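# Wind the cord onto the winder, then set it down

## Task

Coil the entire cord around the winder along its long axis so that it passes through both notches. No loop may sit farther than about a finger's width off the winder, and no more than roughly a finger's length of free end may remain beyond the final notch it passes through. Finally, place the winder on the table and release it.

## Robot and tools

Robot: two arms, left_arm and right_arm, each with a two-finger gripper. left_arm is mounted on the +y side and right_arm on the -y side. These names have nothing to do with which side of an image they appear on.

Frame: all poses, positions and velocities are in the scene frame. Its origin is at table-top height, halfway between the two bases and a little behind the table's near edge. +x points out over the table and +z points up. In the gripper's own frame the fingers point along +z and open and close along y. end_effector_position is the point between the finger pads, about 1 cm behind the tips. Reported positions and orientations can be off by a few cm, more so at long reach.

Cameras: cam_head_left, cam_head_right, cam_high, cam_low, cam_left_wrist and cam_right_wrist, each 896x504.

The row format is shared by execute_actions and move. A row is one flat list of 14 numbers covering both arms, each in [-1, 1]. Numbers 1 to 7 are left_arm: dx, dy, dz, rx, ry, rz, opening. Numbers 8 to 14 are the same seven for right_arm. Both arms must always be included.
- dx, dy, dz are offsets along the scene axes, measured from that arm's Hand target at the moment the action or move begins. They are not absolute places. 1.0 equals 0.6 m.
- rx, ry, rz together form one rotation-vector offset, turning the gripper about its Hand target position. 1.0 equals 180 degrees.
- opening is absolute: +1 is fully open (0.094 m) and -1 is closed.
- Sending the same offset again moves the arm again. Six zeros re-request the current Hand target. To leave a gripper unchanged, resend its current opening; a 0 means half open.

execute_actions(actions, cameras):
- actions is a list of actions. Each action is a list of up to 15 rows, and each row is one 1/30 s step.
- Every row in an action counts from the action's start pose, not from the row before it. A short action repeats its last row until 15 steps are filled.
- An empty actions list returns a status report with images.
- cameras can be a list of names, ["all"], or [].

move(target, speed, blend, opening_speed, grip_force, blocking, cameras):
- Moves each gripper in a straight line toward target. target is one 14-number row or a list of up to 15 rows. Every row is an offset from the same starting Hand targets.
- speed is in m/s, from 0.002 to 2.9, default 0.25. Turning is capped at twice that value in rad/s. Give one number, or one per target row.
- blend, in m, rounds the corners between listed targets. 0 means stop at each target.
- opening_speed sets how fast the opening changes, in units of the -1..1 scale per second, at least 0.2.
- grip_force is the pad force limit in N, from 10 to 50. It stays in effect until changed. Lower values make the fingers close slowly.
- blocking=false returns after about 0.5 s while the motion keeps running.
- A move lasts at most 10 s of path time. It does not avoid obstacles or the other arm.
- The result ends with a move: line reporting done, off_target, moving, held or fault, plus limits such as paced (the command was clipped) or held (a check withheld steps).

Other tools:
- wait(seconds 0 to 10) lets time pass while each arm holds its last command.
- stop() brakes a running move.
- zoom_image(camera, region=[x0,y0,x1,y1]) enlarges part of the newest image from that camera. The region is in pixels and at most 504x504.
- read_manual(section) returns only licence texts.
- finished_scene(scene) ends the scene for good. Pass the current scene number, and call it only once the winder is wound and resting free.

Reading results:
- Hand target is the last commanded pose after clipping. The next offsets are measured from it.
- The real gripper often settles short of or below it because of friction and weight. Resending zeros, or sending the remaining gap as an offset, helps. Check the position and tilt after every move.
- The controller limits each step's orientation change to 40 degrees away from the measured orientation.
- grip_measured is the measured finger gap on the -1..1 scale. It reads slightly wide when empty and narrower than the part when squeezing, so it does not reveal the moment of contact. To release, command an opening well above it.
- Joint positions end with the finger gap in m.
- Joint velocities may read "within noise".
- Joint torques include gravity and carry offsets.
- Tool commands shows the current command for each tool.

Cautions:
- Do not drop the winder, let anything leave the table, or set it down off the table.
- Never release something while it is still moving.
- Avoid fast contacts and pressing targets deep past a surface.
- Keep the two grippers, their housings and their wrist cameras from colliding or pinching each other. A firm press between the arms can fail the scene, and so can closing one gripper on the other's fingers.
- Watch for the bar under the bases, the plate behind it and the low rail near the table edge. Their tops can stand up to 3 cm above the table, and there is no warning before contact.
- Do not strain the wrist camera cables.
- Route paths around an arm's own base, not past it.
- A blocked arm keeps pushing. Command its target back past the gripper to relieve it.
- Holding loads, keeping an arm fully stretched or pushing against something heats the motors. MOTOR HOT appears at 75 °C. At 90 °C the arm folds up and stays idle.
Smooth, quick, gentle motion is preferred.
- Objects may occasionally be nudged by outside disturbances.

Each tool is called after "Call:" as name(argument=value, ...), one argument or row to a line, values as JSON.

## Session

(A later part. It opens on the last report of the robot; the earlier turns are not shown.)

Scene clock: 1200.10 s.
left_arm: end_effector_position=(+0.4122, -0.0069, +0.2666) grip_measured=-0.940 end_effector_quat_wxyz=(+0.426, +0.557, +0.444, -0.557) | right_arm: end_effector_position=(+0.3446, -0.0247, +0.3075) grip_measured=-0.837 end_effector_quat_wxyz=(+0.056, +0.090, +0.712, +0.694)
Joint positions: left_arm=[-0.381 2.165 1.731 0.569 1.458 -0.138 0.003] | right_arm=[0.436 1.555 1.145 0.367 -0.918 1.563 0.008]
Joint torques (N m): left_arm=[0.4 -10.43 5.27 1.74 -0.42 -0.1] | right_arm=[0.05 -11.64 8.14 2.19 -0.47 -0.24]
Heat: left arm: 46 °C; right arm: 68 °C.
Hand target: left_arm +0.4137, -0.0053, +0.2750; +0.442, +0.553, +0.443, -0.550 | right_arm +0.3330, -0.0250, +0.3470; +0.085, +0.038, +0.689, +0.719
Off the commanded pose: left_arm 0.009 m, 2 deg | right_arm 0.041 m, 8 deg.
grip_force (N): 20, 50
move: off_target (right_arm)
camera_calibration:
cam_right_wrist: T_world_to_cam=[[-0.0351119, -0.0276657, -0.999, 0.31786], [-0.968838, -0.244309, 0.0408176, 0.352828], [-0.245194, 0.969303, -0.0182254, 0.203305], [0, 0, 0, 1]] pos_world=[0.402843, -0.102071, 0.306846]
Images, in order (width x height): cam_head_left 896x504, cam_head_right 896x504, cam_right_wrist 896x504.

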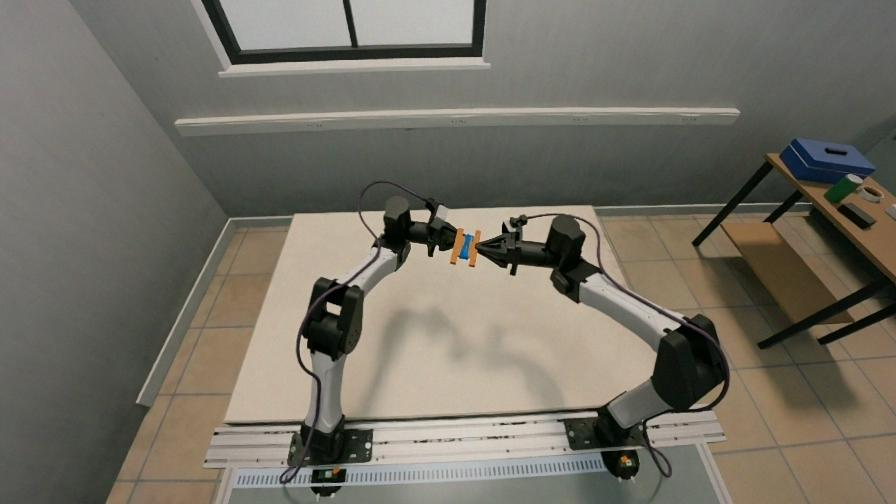

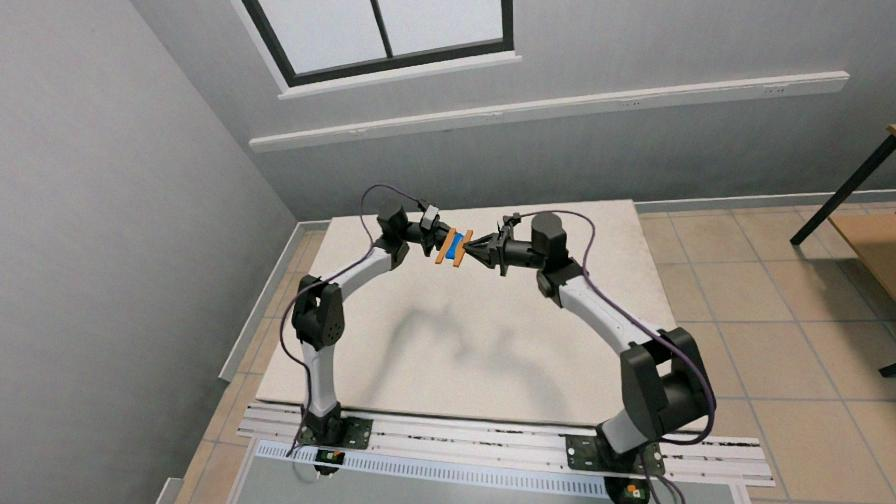

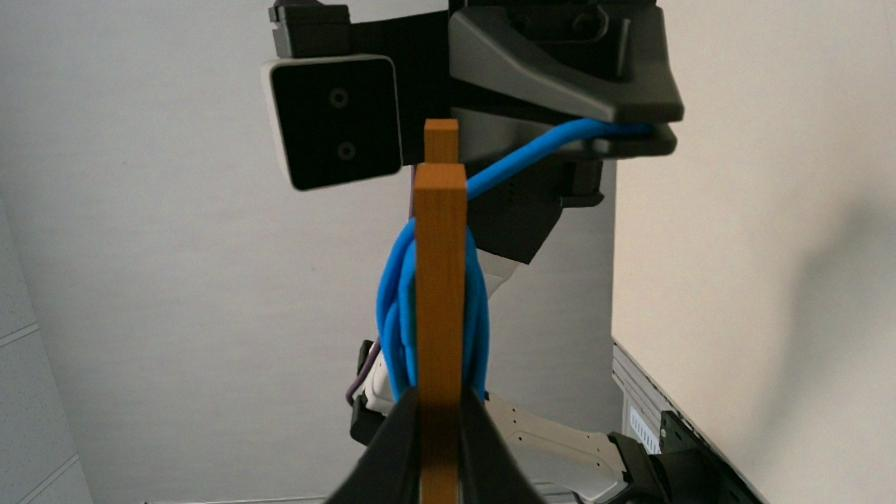

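Call:
move(
  target=[
    [0, 0, -0.013, 0, 0, 0, -0.5, 0, 0, 0, 0, 0, 0, -0.97],
    [0.03, 0.16, -0.025, 0, 0, 0, -0.5, 0, 0, 0, 0, 0, 0, -0.97],
  ],
  speed=[0.05, 0.12],
  grip_force=[50, 50],
  cameras=["cam_head_left", "cam_head_right", "cam_right_wrist", "cam_high"],
)

Call:
zoom_image(
  camera="cam_head_left",
  region=[430, 200, 500, 290],
)

Call:
zoom_image(
  camera="cam_head_right",
  region=[420, 200, 490, 290],
)

Scene clock: 1217.00 s.
left_arm: end_effector_position=(+0.4429, +0.0865, +0.2322) grip_measured=-0.502 end_effector_quat_wxyz=(+0.426, +0.526, +0.490, -0.550) | right_arm: end_effector_position=(+0.3419, -0.0240, +0.3136) grip_measured=-0.837 end_effector_quat_wxyz=(+0.061, +0.074, +0.706, +0.701)
Joint positions: left_arm=[-0.182 2.165 1.602 0.655 1.574 -0.17 0.023] | right_arm=[0.436 1.555 1.145 0.401 -0.935 1.563 0.008]
Joint torques (N m): left_arm=[0.49 -13.34 5.53 1.65 0.02 0.2] | right_arm=[0.2 -11.36 8.28 1.93 -0.23 -0.15]
Heat: left arm: 51 °C; right arm: 69 °C.
Hand target: left_arm +0.4317, +0.0906, +0.2599; +0.442, +0.553, +0.443, -0.551 | right_arm +0.3331, -0.0250, +0.3470; +0.085, +0.038, +0.689, +0.719
Off the commanded pose: left_arm 0.030 m, 7 deg | right_arm 0.035 m, 6 deg.
joint sent to its limit (left arm) — joint 5 (wrist yaw), upper limit. The joint targets are off in orientation, not in position.
move: off_target (left_arm, right_arm)
camera_calibration:
cam_right_wrist: T_world_to_cam=[[-0.00433487, -0.0126796, -0.99991, 0.314076], [-0.965307, -0.261009, 0.00749465, 0.359018], [-0.261081, 0.965253, -0.0111083, 0.205217], [0, 0, 0, 1]] pos_world=[0.401502, -0.100397, 0.313636]
Images, in order (width x height): cam_head_left 896x504, cam_head_right 896x504, cam_high 896x504, cam_right_wrist 896x504.

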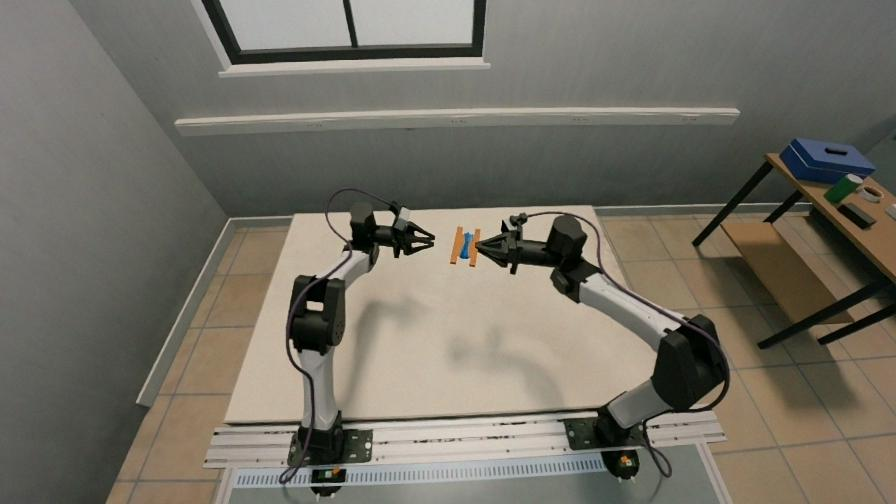

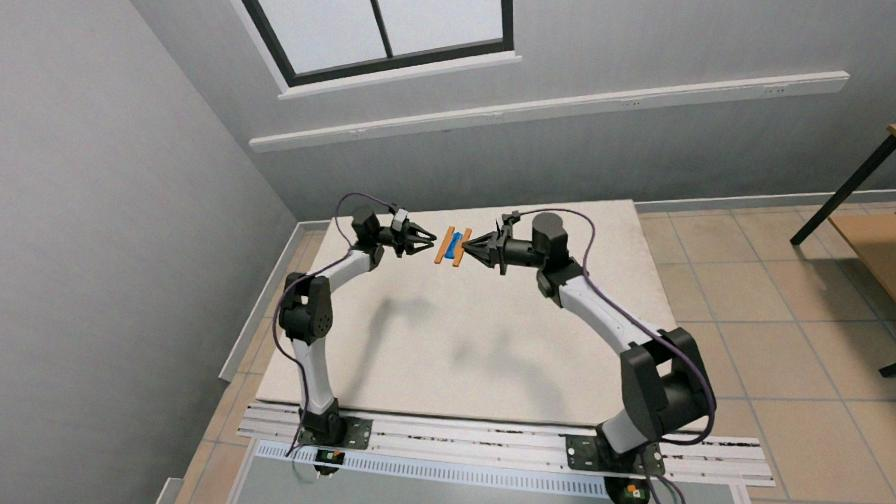

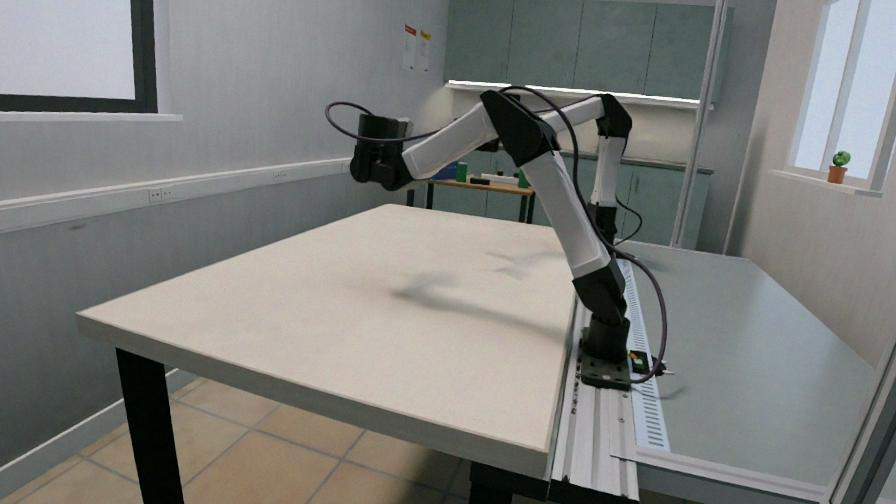

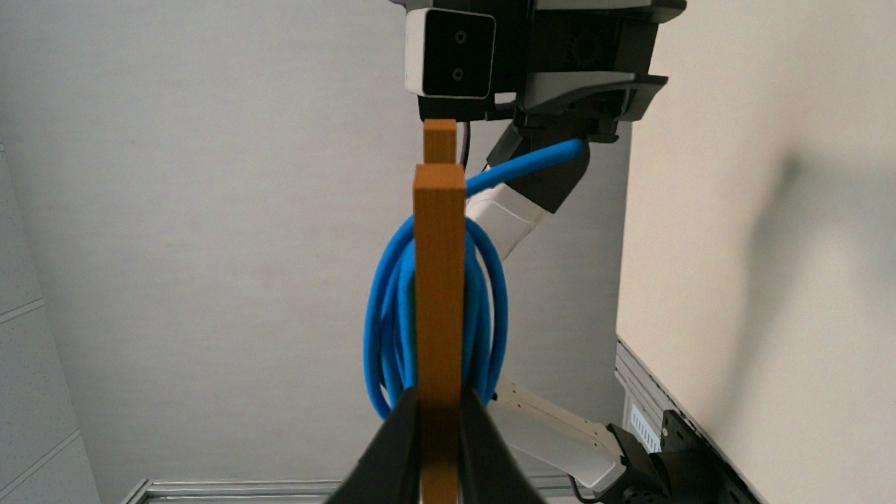

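Scaled by 5.600 from the camera's 896x504 image, which has a finer 1280x720 frame.

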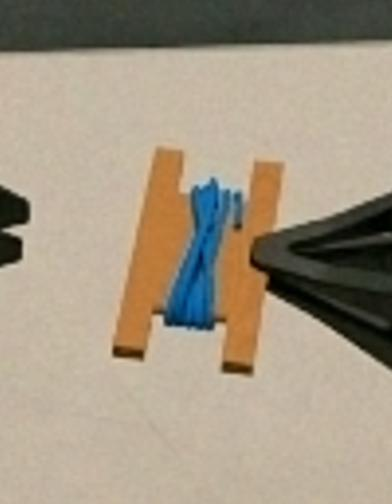

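Scaled by 5.600 from the camera's 896x504 image, which has a finer 1280x720 frame.

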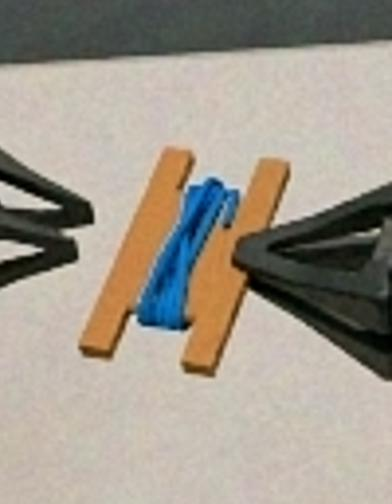

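Call:
move(
  target=[
    [-0.1695, 0.1823, -0.0165, 0.227, 0.1516, 0.198, -0.5, -0.02, 0.026, -0.2, -0.006, 0.011, 0.0002, -0.97],
    [-0.2445, 0.074, -0.1532, 0.454, 0.3032, 0.396, 0.4, -0.0403, 0.0518, -0.3917, -0.012, 0.0223, 0.0004, -0.97],
  ],
  speed=0.28,
  blend=[0.04, 0],
  cameras=["cam_head_left", "cam_right_wrist", "cam_left_wrist"],
)

Scene clock: 1238.27 s.
left_arm: end_effector_position=(+0.2822, +0.1333, +0.1635) grip_measured=+0.398 end_effector_quat_wxyz=(+0.004, +0.094, +0.996, -0.012) | right_arm: end_effector_position=(+0.3094, +0.0039, +0.1119) grip_measured=-0.837 end_effector_quat_wxyz=(+0.052, +0.068, +0.709, +0.700)
Joint positions: left_arm=[-0.619 1.869 1.907 -1.564 0.042 -0.408 0.066] | right_arm=[0.543 2.003 0.71 1.276 -0.85 1.561 0.008]
Joint velocities: left_arm=[-0.002 -0.012 -0.012 0.007 -0.051 -0.154 0] | right_arm=[within noise]
Joint torques (N m): left_arm=[0.05 -5.82 7.39 0.25 -0.29 -0.14] | right_arm=[0.4 -8.09 3.92 1.9 0.08 -0.24]
Heat: left arm: 56 °C; right arm: 67 °C.
Hand target: left_arm +0.2851, +0.1350, +0.1680; +0.000, +0.087, +0.996, +0.000 | right_arm +0.3090, +0.0060, +0.1119; +0.062, +0.061, +0.705, +0.704
Off the commanded pose: left_arm 0.006 m, 2 deg | right_arm 0.002 m, 1 deg.
joint sent to its limit (left arm) — joint 4 (wrist pitch), lower limit. The joint targets still meet the commanded pose.
move: done
camera_calibration:
cam_left_wrist: T_world_to_cam=[[-0.206924, -0.977328, 0.0448615, 0.181952], [-0.889456, 0.207021, 0.407444, 0.19573], [-0.407494, 0.0444075, -0.912128, 0.348632], [0, 0, 0, 1]] pos_world=[0.353808, 0.121824, 0.230085]
cam_right_wrist: T_world_to_cam=[[-0.00818499, -0.0175214, -0.999813, 0.113706], [-0.959208, -0.28241, 0.0128017, 0.33398], [-0.282582, 0.959134, -0.0144952, 0.174631], [0, 0, 0, 1]] pos_world=[0.370634, -0.071183, 0.111941]
Images, in order (width x height): cam_head_left 896x504, cam_left_wrist 896x504, cam_right_wrist 896x504.

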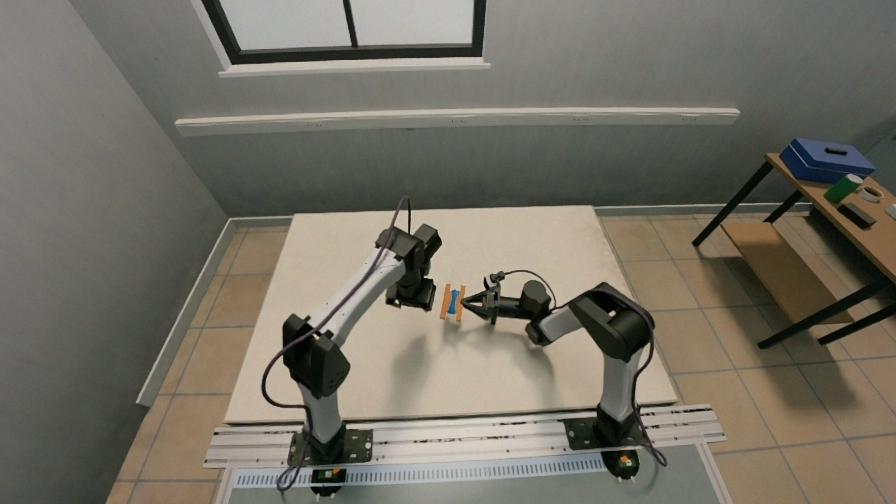

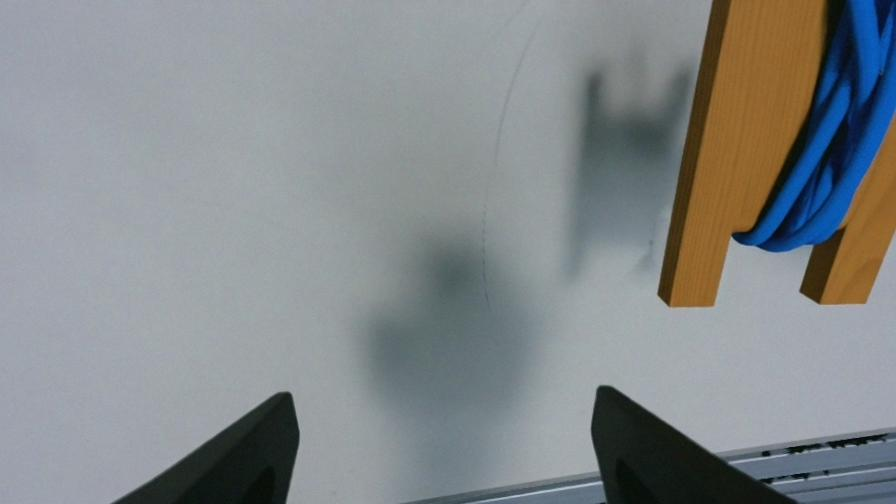

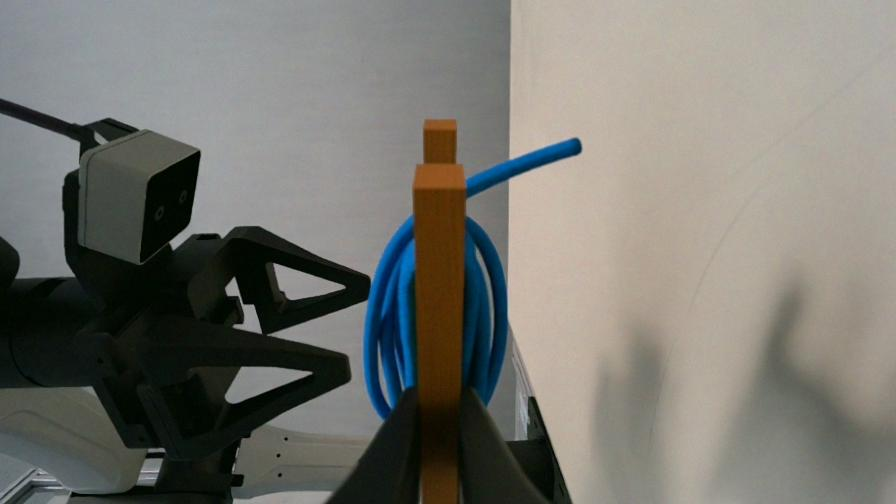

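Call:
move(
  target=[-0.0035, -0.1592, -0.02, 0, 0, 0, 0.5, 0, 0, 0, 0, 0, 0, -0.97],
  speed=0.18,
  cameras=["cam_left_wrist", "cam_right_wrist"],
)

Scene clock: 1257.30 s.
left_arm: end_effector_position=(+0.2775, +0.0387, +0.1528) grip_measured=+0.498 end_effector_quat_wxyz=(+0.018, +0.096, +0.995, -0.027) | right_arm: end_effector_position=(+0.3094, +0.0039, +0.1119) grip_measured=-0.837 end_effector_quat_wxyz=(+0.052, +0.068, +0.709, +0.700)
Joint positions: left_arm=[-0.821 2.081 2.175 -1.572 0.036 -0.607 0.07] | right_arm=[0.543 2.003 0.71 1.276 -0.85 1.561 0.008]
Joint torques (N m): left_arm=[0.46 -6.99 7.43 0.45 -0.27 -0.14] | right_arm=[0.27 -7.9 3.48 1.92 0.09 -0.21]
Heat: left arm: 52 °C; right arm: 62 °C.
Hand target: left_arm +0.2829, +0.0395, +0.1560; +0.000, +0.087, +0.996, +0.000 | right_arm +0.3090, +0.0060, +0.1119; +0.061, +0.061, +0.705, +0.704
Off the commanded pose: left_arm 0.006 m, 4 deg | right_arm 0.002 m, 2 deg.
joint sent to its limit (left arm) — joint 4 (wrist pitch), lower limit. The joint targets are off in orientation, not in position.
move: off_target (left_arm)
camera_calibration:
cam_left_wrist: T_world_to_cam=[[-0.212923, -0.974541, 0.070235, 0.0866536], [-0.898911, 0.223555, 0.376806, 0.222139], [-0.382915, 0.0170959, -0.923626, 0.337095], [0, 0, 0, 1]] pos_world=[0.347212, 0.0290242, 0.22156]
cam_right_wrist: T_world_to_cam=[[-0.00818499, -0.0175214, -0.999813, 0.113706], [-0.959208, -0.28241, 0.0128017, 0.33398], [-0.282582, 0.959134, -0.0144952, 0.174631], [0, 0, 0, 1]] pos_world=[0.370634, -0.071183, 0.111941]
Images, in order (width x height): cam_left_wrist 896x504, cam_right_wrist 896x504.

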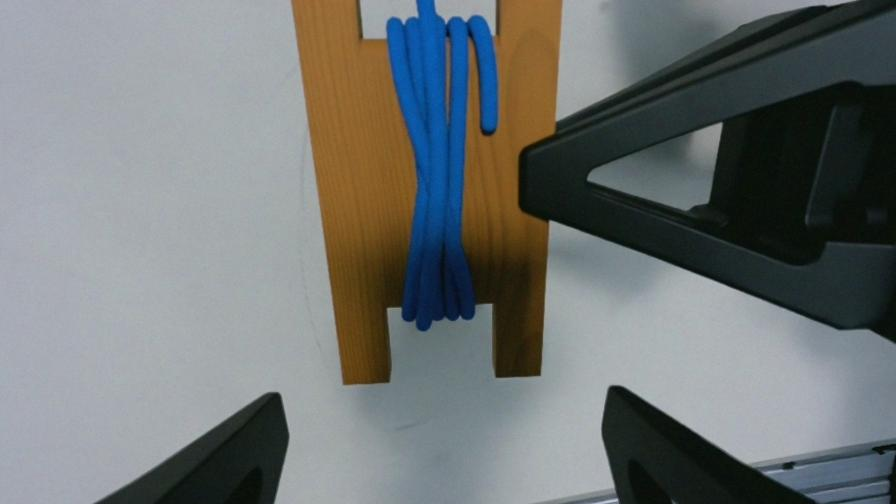

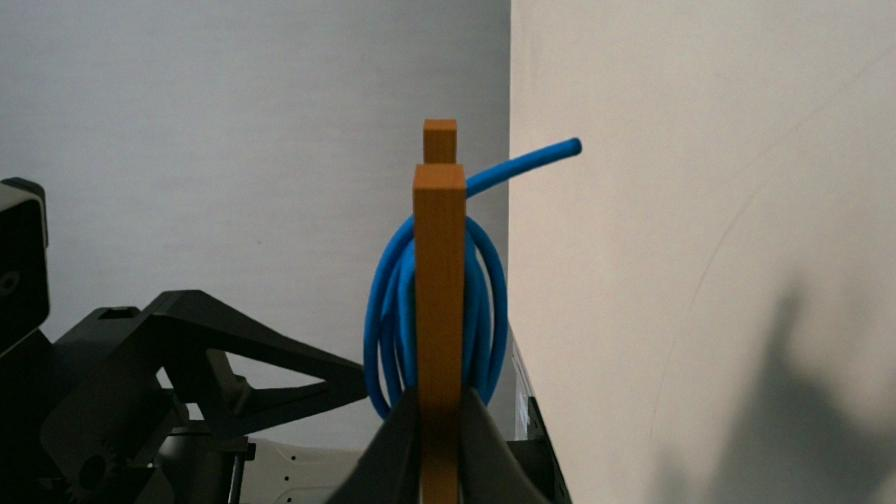

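Call:
move(
  target=[
    [0, 0, -0.0525, 0, 0, 0, 0.5, 0, 0, 0, 0, 0, 0, -0.97],
    [0, 0, -0.0525, 0, 0, 0, 0.05, 0, 0, 0, 0, 0, 0, -0.97],
  ],
  speed=0.07,
  opening_speed=0.5,
  cameras=["cam_left_wrist", "cam_right_wrist"],
)

Scene clock: 1267.90 s.
left_arm: end_effector_position=(+0.2771, +0.0397, +0.1291) grip_measured=+0.052 end_effector_quat_wxyz=(-0.007, +0.095, +0.995, -0.005) | right_arm: end_effector_position=(+0.3094, +0.0039, +0.1119) grip_measured=-0.837 end_effector_quat_wxyz=(+0.052, +0.068, +0.709, +0.700)
Joint positions: left_arm=[-0.821 2.13 2.158 -1.572 0.036 -0.607 0.049] | right_arm=[0.543 2.003 0.71 1.276 -0.85 1.561 0.008]
Joint torques (N m): left_arm=[0.25 -7.3 4.98 0.58 -0.29 -0.14] | right_arm=[0.2 -7.95 3.48 1.95 0.1 -0.3]
Heat: left arm: 51 °C; right arm: 61 °C.
Hand target: left_arm +0.2829, +0.0395, +0.1246; +0.000, +0.087, +0.996, +0.000 | right_arm +0.3090, +0.0060, +0.1119; +0.061, +0.061, +0.705, +0.704
Off the commanded pose: left_arm 0.007 m, 1 deg | right_arm 0.002 m, 2 deg.
move: done
camera_calibration:
cam_left_wrist: T_world_to_cam=[[-0.208571, -0.977435, 0.0334602, 0.0929233], [-0.880522, 0.202561, 0.428544, 0.219586], [-0.425651, 0.0599194, -0.902901, 0.322522], [0, 0, 0, 1]] pos_world=[0.350013, 0.0270215, 0.193994]
cam_right_wrist: T_world_to_cam=[[-0.00818499, -0.0175214, -0.999813, 0.113706], [-0.959208, -0.28241, 0.0128017, 0.33398], [-0.282582, 0.959134, -0.0144952, 0.174631], [0, 0, 0, 1]] pos_world=[0.370634, -0.071183, 0.111941]
Images, in order (width x height): cam_left_wrist 896x504, cam_right_wrist 896x504.

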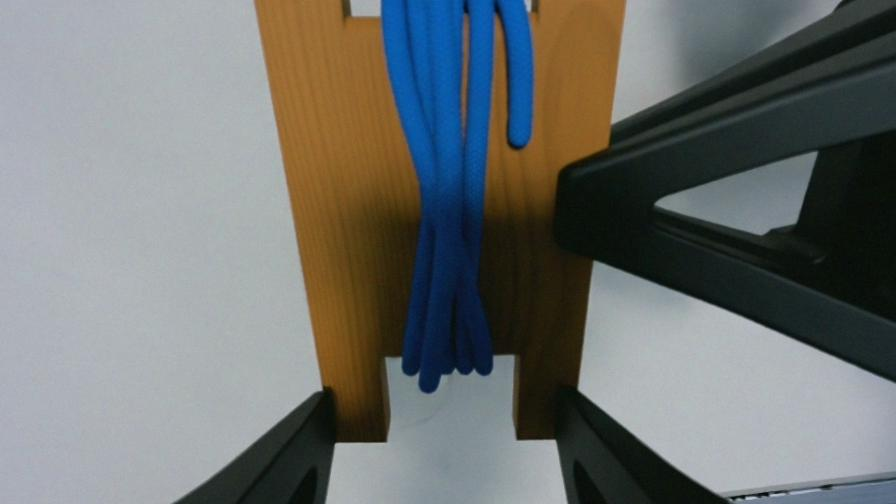

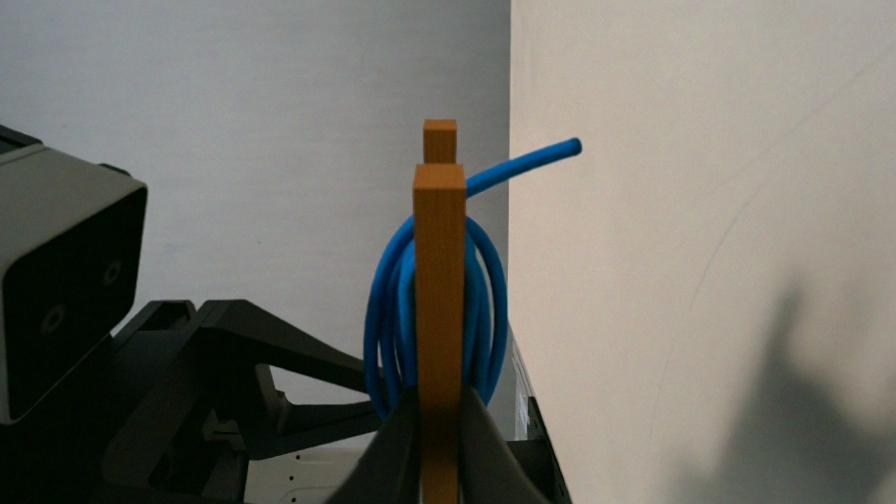

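Call:
move(
  target=[
    [0, 0, 0, 0, 0, 0, 0.5, 0, 0, 0, 0, 0, 0, -0.97],
    [0.003, 0, -0.02, 0, 0, 0, 0.5, 0, 0, 0, 0, 0, 0, -0.97],
    [0.003, 0, -0.02, 0, 0, 0, 0.05, 0, 0, 0, 0, 0, 0, -0.97],
  ],
  speed=0.06,
  opening_speed=0.6,
  cameras=["cam_left_wrist", "cam_right_wrist"],
)

Scene clock: 1280.03 s.
left_arm: end_effector_position=(+0.2789, +0.0382, +0.1153) grip_measured=+0.168 end_effector_quat_wxyz=(-0.008, +0.095, +0.995, -0.004) | right_arm: end_effector_position=(+0.3098, +0.0038, +0.1119) grip_measured=-0.837 end_effector_quat_wxyz=(+0.052, +0.068, +0.709, +0.700)
Joint positions: left_arm=[-0.821 2.13 2.102 -1.519 0.036 -0.607 0.055] | right_arm=[0.543 2.003 0.71 1.276 -0.848 1.561 0.008]
Joint torques (N m): left_arm=[0.57 -7.8 4.89 0.57 -0.29 -0.12] | right_arm=[0.25 -8.08 3.69 1.97 0.11 -0.27]
Heat: left arm: 49 °C; right arm: 60 °C.
Hand target: left_arm +0.2847, +0.0395, +0.1126; +0.000, +0.087, +0.996, +0.000 | right_arm +0.3090, +0.0060, +0.1119; +0.062, +0.061, +0.705, +0.704
Off the commanded pose: left_arm 0.007 m, 1 deg | right_arm 0.002 m, 1 deg.
move: done
camera_calibration:
cam_left_wrist: T_world_to_cam=[[-0.208437, -0.977508, 0.0321154, 0.0924177], [-0.879889, 0.201756, 0.43022, 0.227035], [-0.427024, 0.061416, -0.902152, 0.311187], [0, 0, 0, 1]] pos_world=[0.351913, 0.0254214, 0.180095]
cam_right_wrist: T_world_to_cam=[[-0.00793751, -0.0174198, -0.999817, 0.113721], [-0.959853, -0.280226, 0.0125026, 0.334635], [-0.280392, 0.959776, -0.0144962, 0.174143], [0, 0, 0, 1]] pos_world=[0.370931, -0.0713837, 0.112041]
Images, in order (width x height): cam_left_wrist 896x504, cam_right_wrist 896x504.

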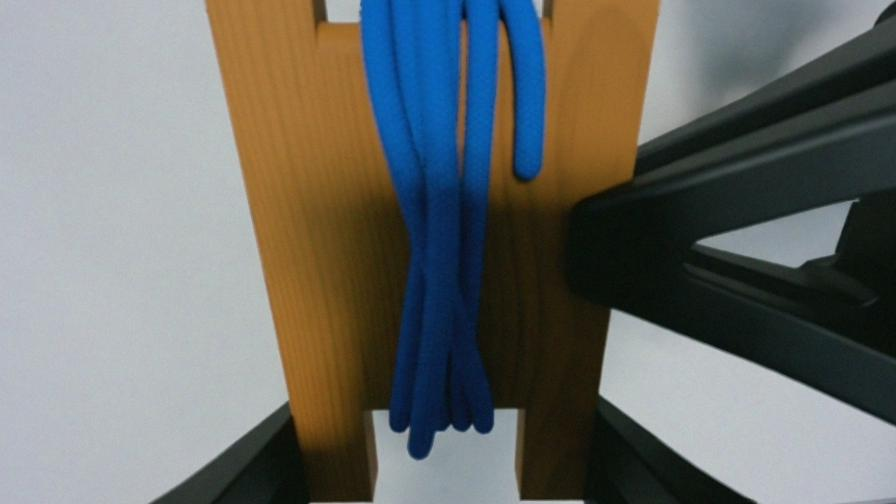

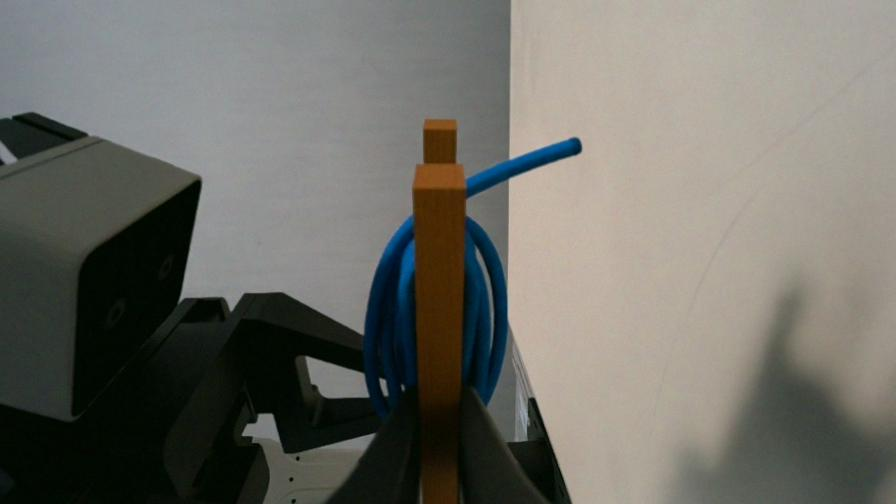

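Call:
move(
  target=[
    [0, 0, 0, 0, 0, 0, 0.05, 0, 0, 0, 0, 0, 0, -0.5],
    [0, 0, 0, 0, 0, 0, 0.05, -0.0285, -0.1642, 0, 0, 0, 0, -0.5],
    [0, 0, 0, 0, 0, 0, 0.05, -0.05, -0.25, 0.05, 0, 0, 0, -0.5],
  ],
  speed=[0.05, 0.1, 0.2],
  blend=[0, 0.02, 0],
  cameras=["cam_left_wrist", "cam_right_wrist", "cam_head_left"],
)

Scene clock: 1292.77 s.
left_arm: end_effector_position=(+0.2791, +0.0382, +0.1153) grip_measured=+0.167 end_effector_quat_wxyz=(-0.008, +0.095, +0.995, -0.004) | right_arm: end_effector_position=(+0.2824, -0.1425, +0.1304) grip_measured=-0.503 end_effector_quat_wxyz=(+0.049, +0.079, +0.707, +0.701)
Joint positions: left_arm=[-0.821 2.13 2.102 -1.519 0.035 -0.607 0.055] | right_arm=[0.098 1.719 0.402 1.289 -1.283 1.565 0.023]
Joint torques (N m): left_arm=[0.55 -7.8 4.82 0.57 -0.29 -0.11] | right_arm=[-1.02 -10.32 3.15 1.32 -0.16 -0.19]
Heat: left arm: 49 °C; right arm: 59 °C.
Hand target: left_arm +0.2848, +0.0395, +0.1126; +0.001, +0.087, +0.996, +0.000 | right_arm +0.2790, -0.1439, +0.1419; +0.061, +0.061, +0.705, +0.704
Off the commanded pose: left_arm 0.006 m, 1 deg | right_arm 0.012 m, 2 deg.
move: off_target (right_arm)
camera_calibration:
cam_left_wrist: T_world_to_cam=[[-0.208538, -0.977488, 0.0320652, 0.0924794], [-0.880061, 0.201853, 0.429823, 0.22721], [-0.42662, 0.0614153, -0.902343, 0.311213], [0, 0, 0, 1]] pos_world=[0.352013, 0.0254214, 0.180196]
cam_right_wrist: T_world_to_cam=[[-0.0266234, -0.0112718, -0.999582, 0.135538], [-0.9624, -0.270117, 0.028679, 0.267108], [-0.270328, 0.962761, -0.00365656, 0.303269], [0, 0, 0, 1]] pos_world=[0.342656, -0.218298, 0.128929]
Images, in order (width x height): cam_head_left 896x504, cam_left_wrist 896x504, cam_right_wrist 896x504.

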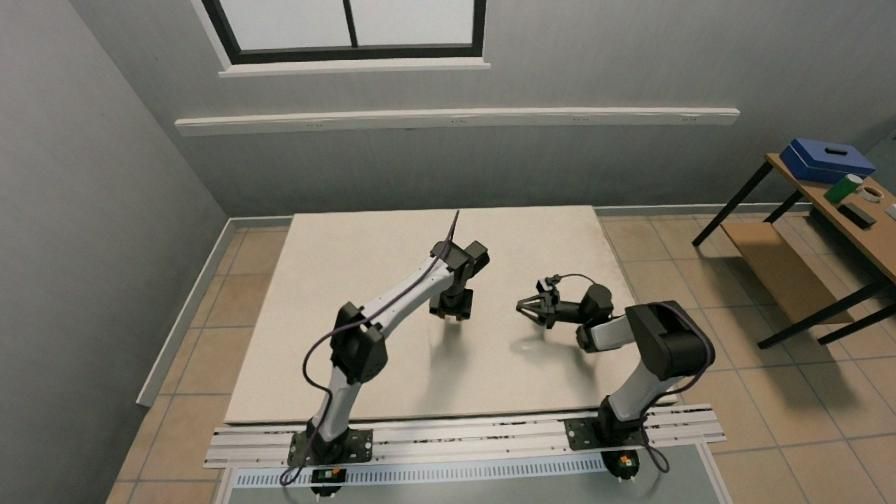

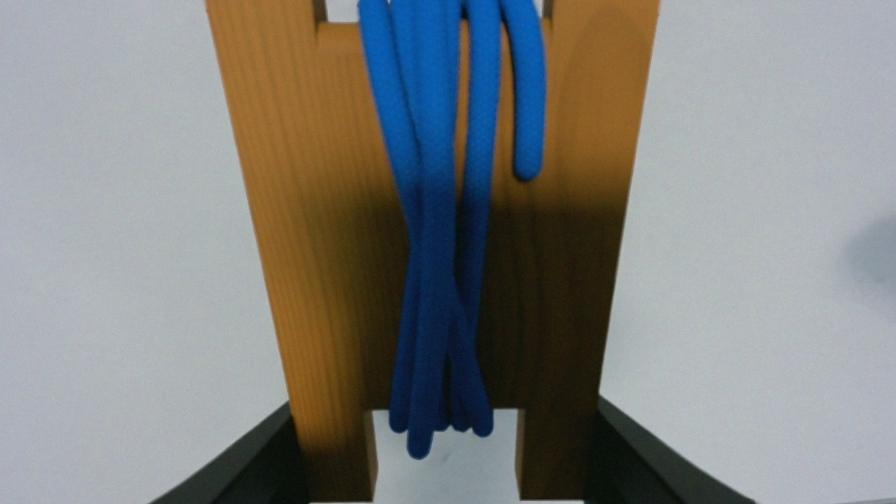

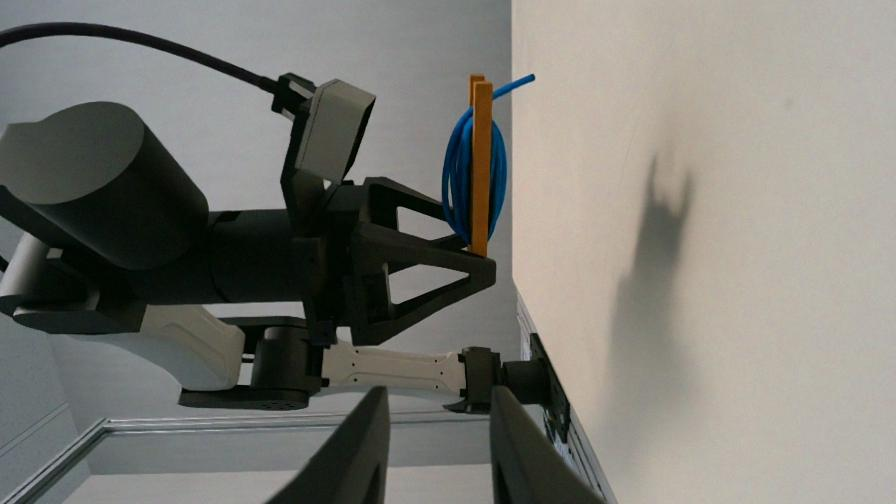

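Call:
move(
  target=[0, 0, -0.151, 0, 0, 0, 0.05, 0, 0, 0, 0, 0, 0, -0.5],
  speed=0.09,
  cameras=["cam_left_wrist", "cam_high", "cam_head_left"],
)

Call:
zoom_image(
  camera="cam_high",
  region=[420, 190, 560, 310],
)

Scene clock: 1307.53 s.
left_arm: end_effector_position=(+0.2798, +0.0398, +0.0255) grip_measured=+0.167 end_effector_quat_wxyz=(-0.009, +0.094, +0.995, -0.003) | right_arm: end_effector_position=(+0.2823, -0.1424, +0.1302) grip_measured=-0.503 end_effector_quat_wxyz=(+0.049, +0.079, +0.707, +0.701)
Joint positions: left_arm=[-0.821 2.13 1.744 -1.164 0.035 -0.608 0.055] | right_arm=[0.098 1.719 0.402 1.287 -1.283 1.565 0.023]
Joint torques (N m): left_arm=[0.1 -7.68 5 0.61 -0.29 -0.15] | right_arm=[-0.73 -10.58 3.28 1.38 -0.2 -0.2]
Heat: left arm: 48 °C; right arm: 61 °C.
Hand target: left_arm +0.2847, +0.0396, +0.0219; +0.000, +0.087, +0.996, +0.000 | right_arm +0.2789, -0.1439, +0.1420; +0.061, +0.061, +0.705, +0.704
Off the commanded pose: left_arm 0.006 m, 1 deg | right_arm 0.012 m, 3 deg.
move: off_target (right_arm)
camera_calibration:
cam_left_wrist: T_world_to_cam=[[-0.207205, -0.977839, 0.0299653, 0.0967504], [-0.879169, 0.199557, 0.432711, 0.265911], [-0.429101, 0.0633152, -0.901035, 0.230911], [0, 0, 0, 1]] pos_world=[0.352912, 0.0269218, 0.0900975]
Images, in order (width x height): cam_head_left 896x504, cam_high 896x504, cam_left_wrist 896x504.

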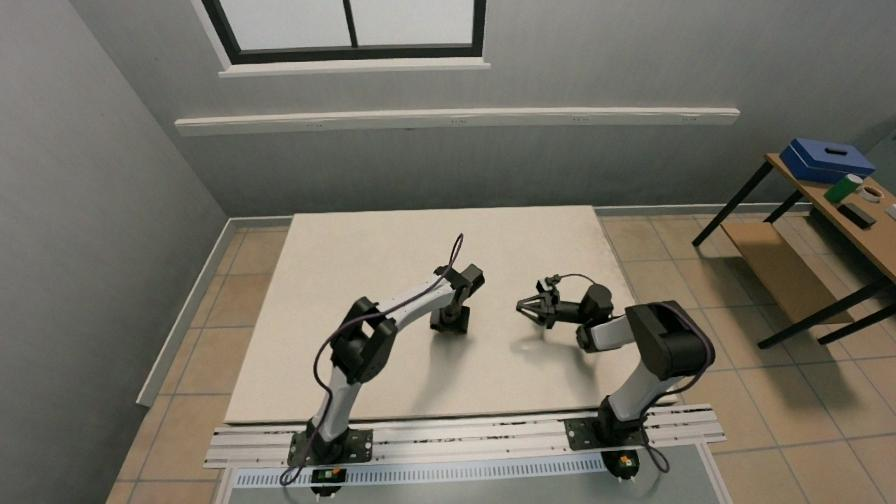

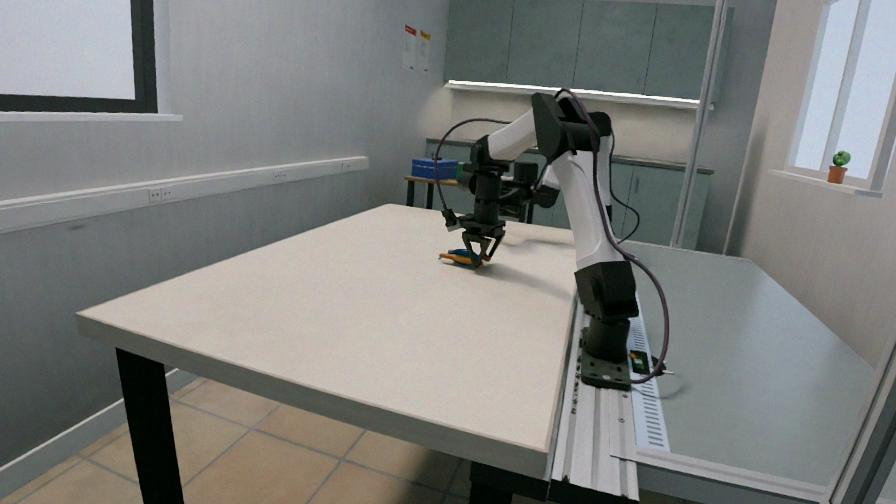

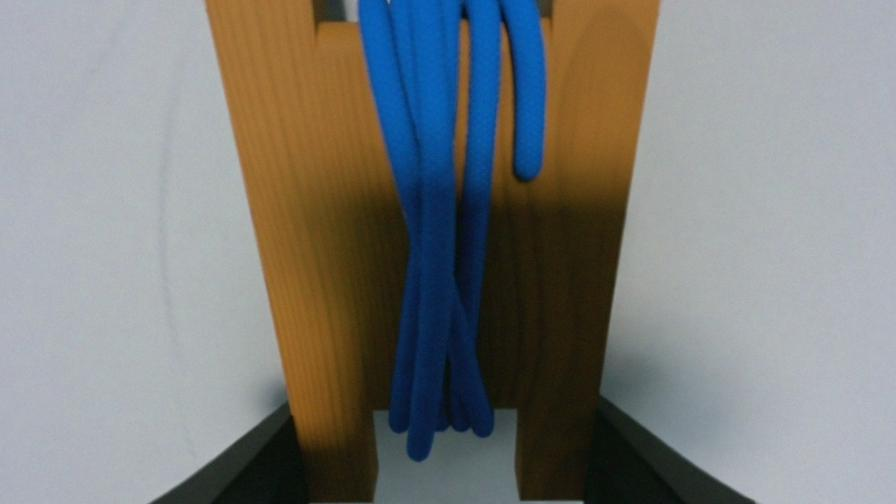

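Scaled by 3.600 from the camera's 896x504 image, which has a finer 1280x720 frame.

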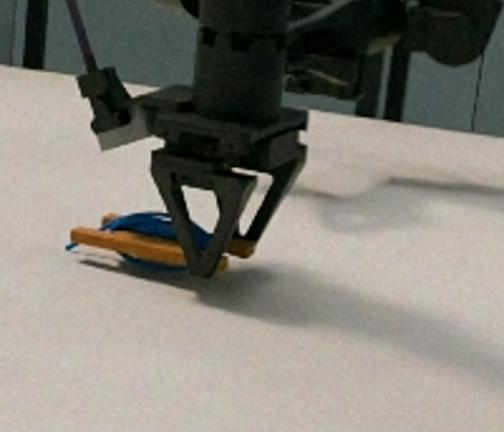

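Call:
move(
  target=[
    [0, 0, -0.0175, 0, 0, 0, 0.05, 0, 0, 0, 0, 0, 0, -0.5],
    [0, 0, -0.0175, 0, 0, 0, 0.4, 0, 0, 0, 0, 0, 0, -0.5],
  ],
  speed=0.04,
  opening_speed=0.3,
  cameras=["cam_left_wrist", "cam_high"],
)

Call:
zoom_image(
  camera="cam_high",
  region=[420, 190, 560, 310],
)

Scene clock: 1317.33 s.
left_arm: end_effector_position=(+0.2808, +0.0390, +0.0185) grip_measured=+0.398 end_effector_quat_wxyz=(-0.005, +0.094, +0.996, -0.007) | right_arm: end_effector_position=(+0.2823, -0.1424, +0.1302) grip_measured=-0.503 end_effector_quat_wxyz=(+0.049, +0.079, +0.707, +0.701)
Joint positions: left_arm=[-0.821 2.13 1.716 -1.125 0.035 -0.609 0.066] | right_arm=[0.098 1.719 0.402 1.287 -1.283 1.565 0.023]
Joint torques (N m): left_arm=[0.09 -7.05 4.96 0.63 -0.28 -0.14] | right_arm=[-0.99 -10.82 3.18 1.42 -0.15 -0.24]
Heat: left arm: 48 °C; right arm: 62 °C.
Hand target: left_arm +0.2848, +0.0395, +0.0114; +0.000, +0.087, +0.996, +0.000 | right_arm +0.2789, -0.1439, +0.1420; +0.061, +0.061, +0.705, +0.704
Off the commanded pose: left_arm 0.008 m, 1 deg | right_arm 0.012 m, 3 deg.
move: off_target (right_arm)
camera_calibration:
cam_left_wrist: T_world_to_cam=[[-0.206923, -0.9777, 0.0358666, 0.0961559], [-0.882462, 0.202344, 0.424637, 0.270946], [-0.422425, 0.0562161, -0.904653, 0.223505], [0, 0, 0, 1]] pos_world=[0.353411, 0.0266228, 0.083692]
Images, in order (width x height): cam_high 896x504, cam_left_wrist 896x504.

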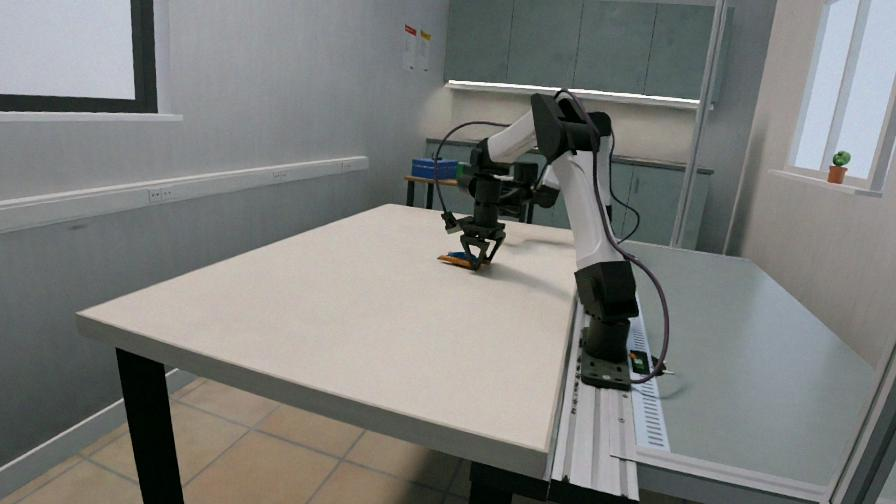

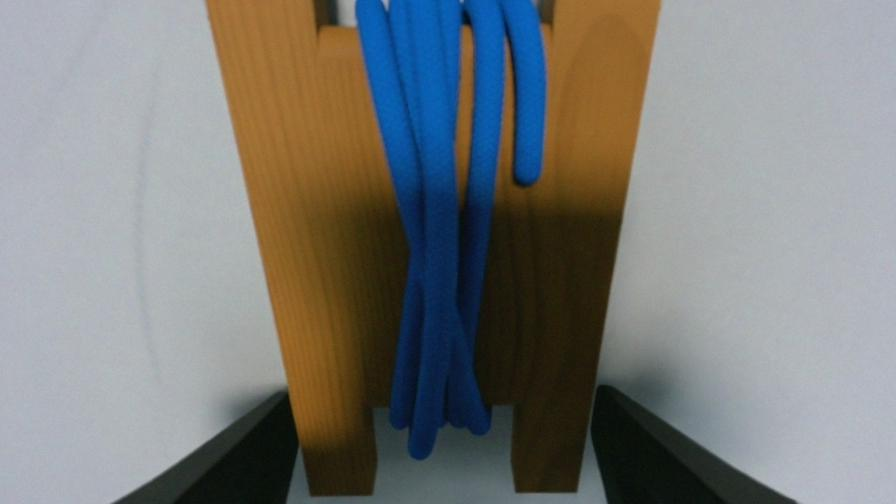

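Scaled by 3.600 from the camera's 896x504 image, which has a finer 1280x720 frame.

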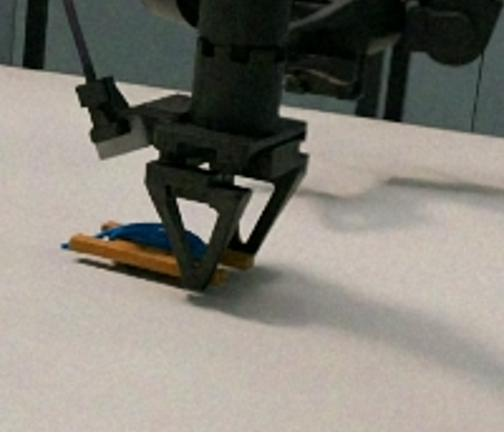

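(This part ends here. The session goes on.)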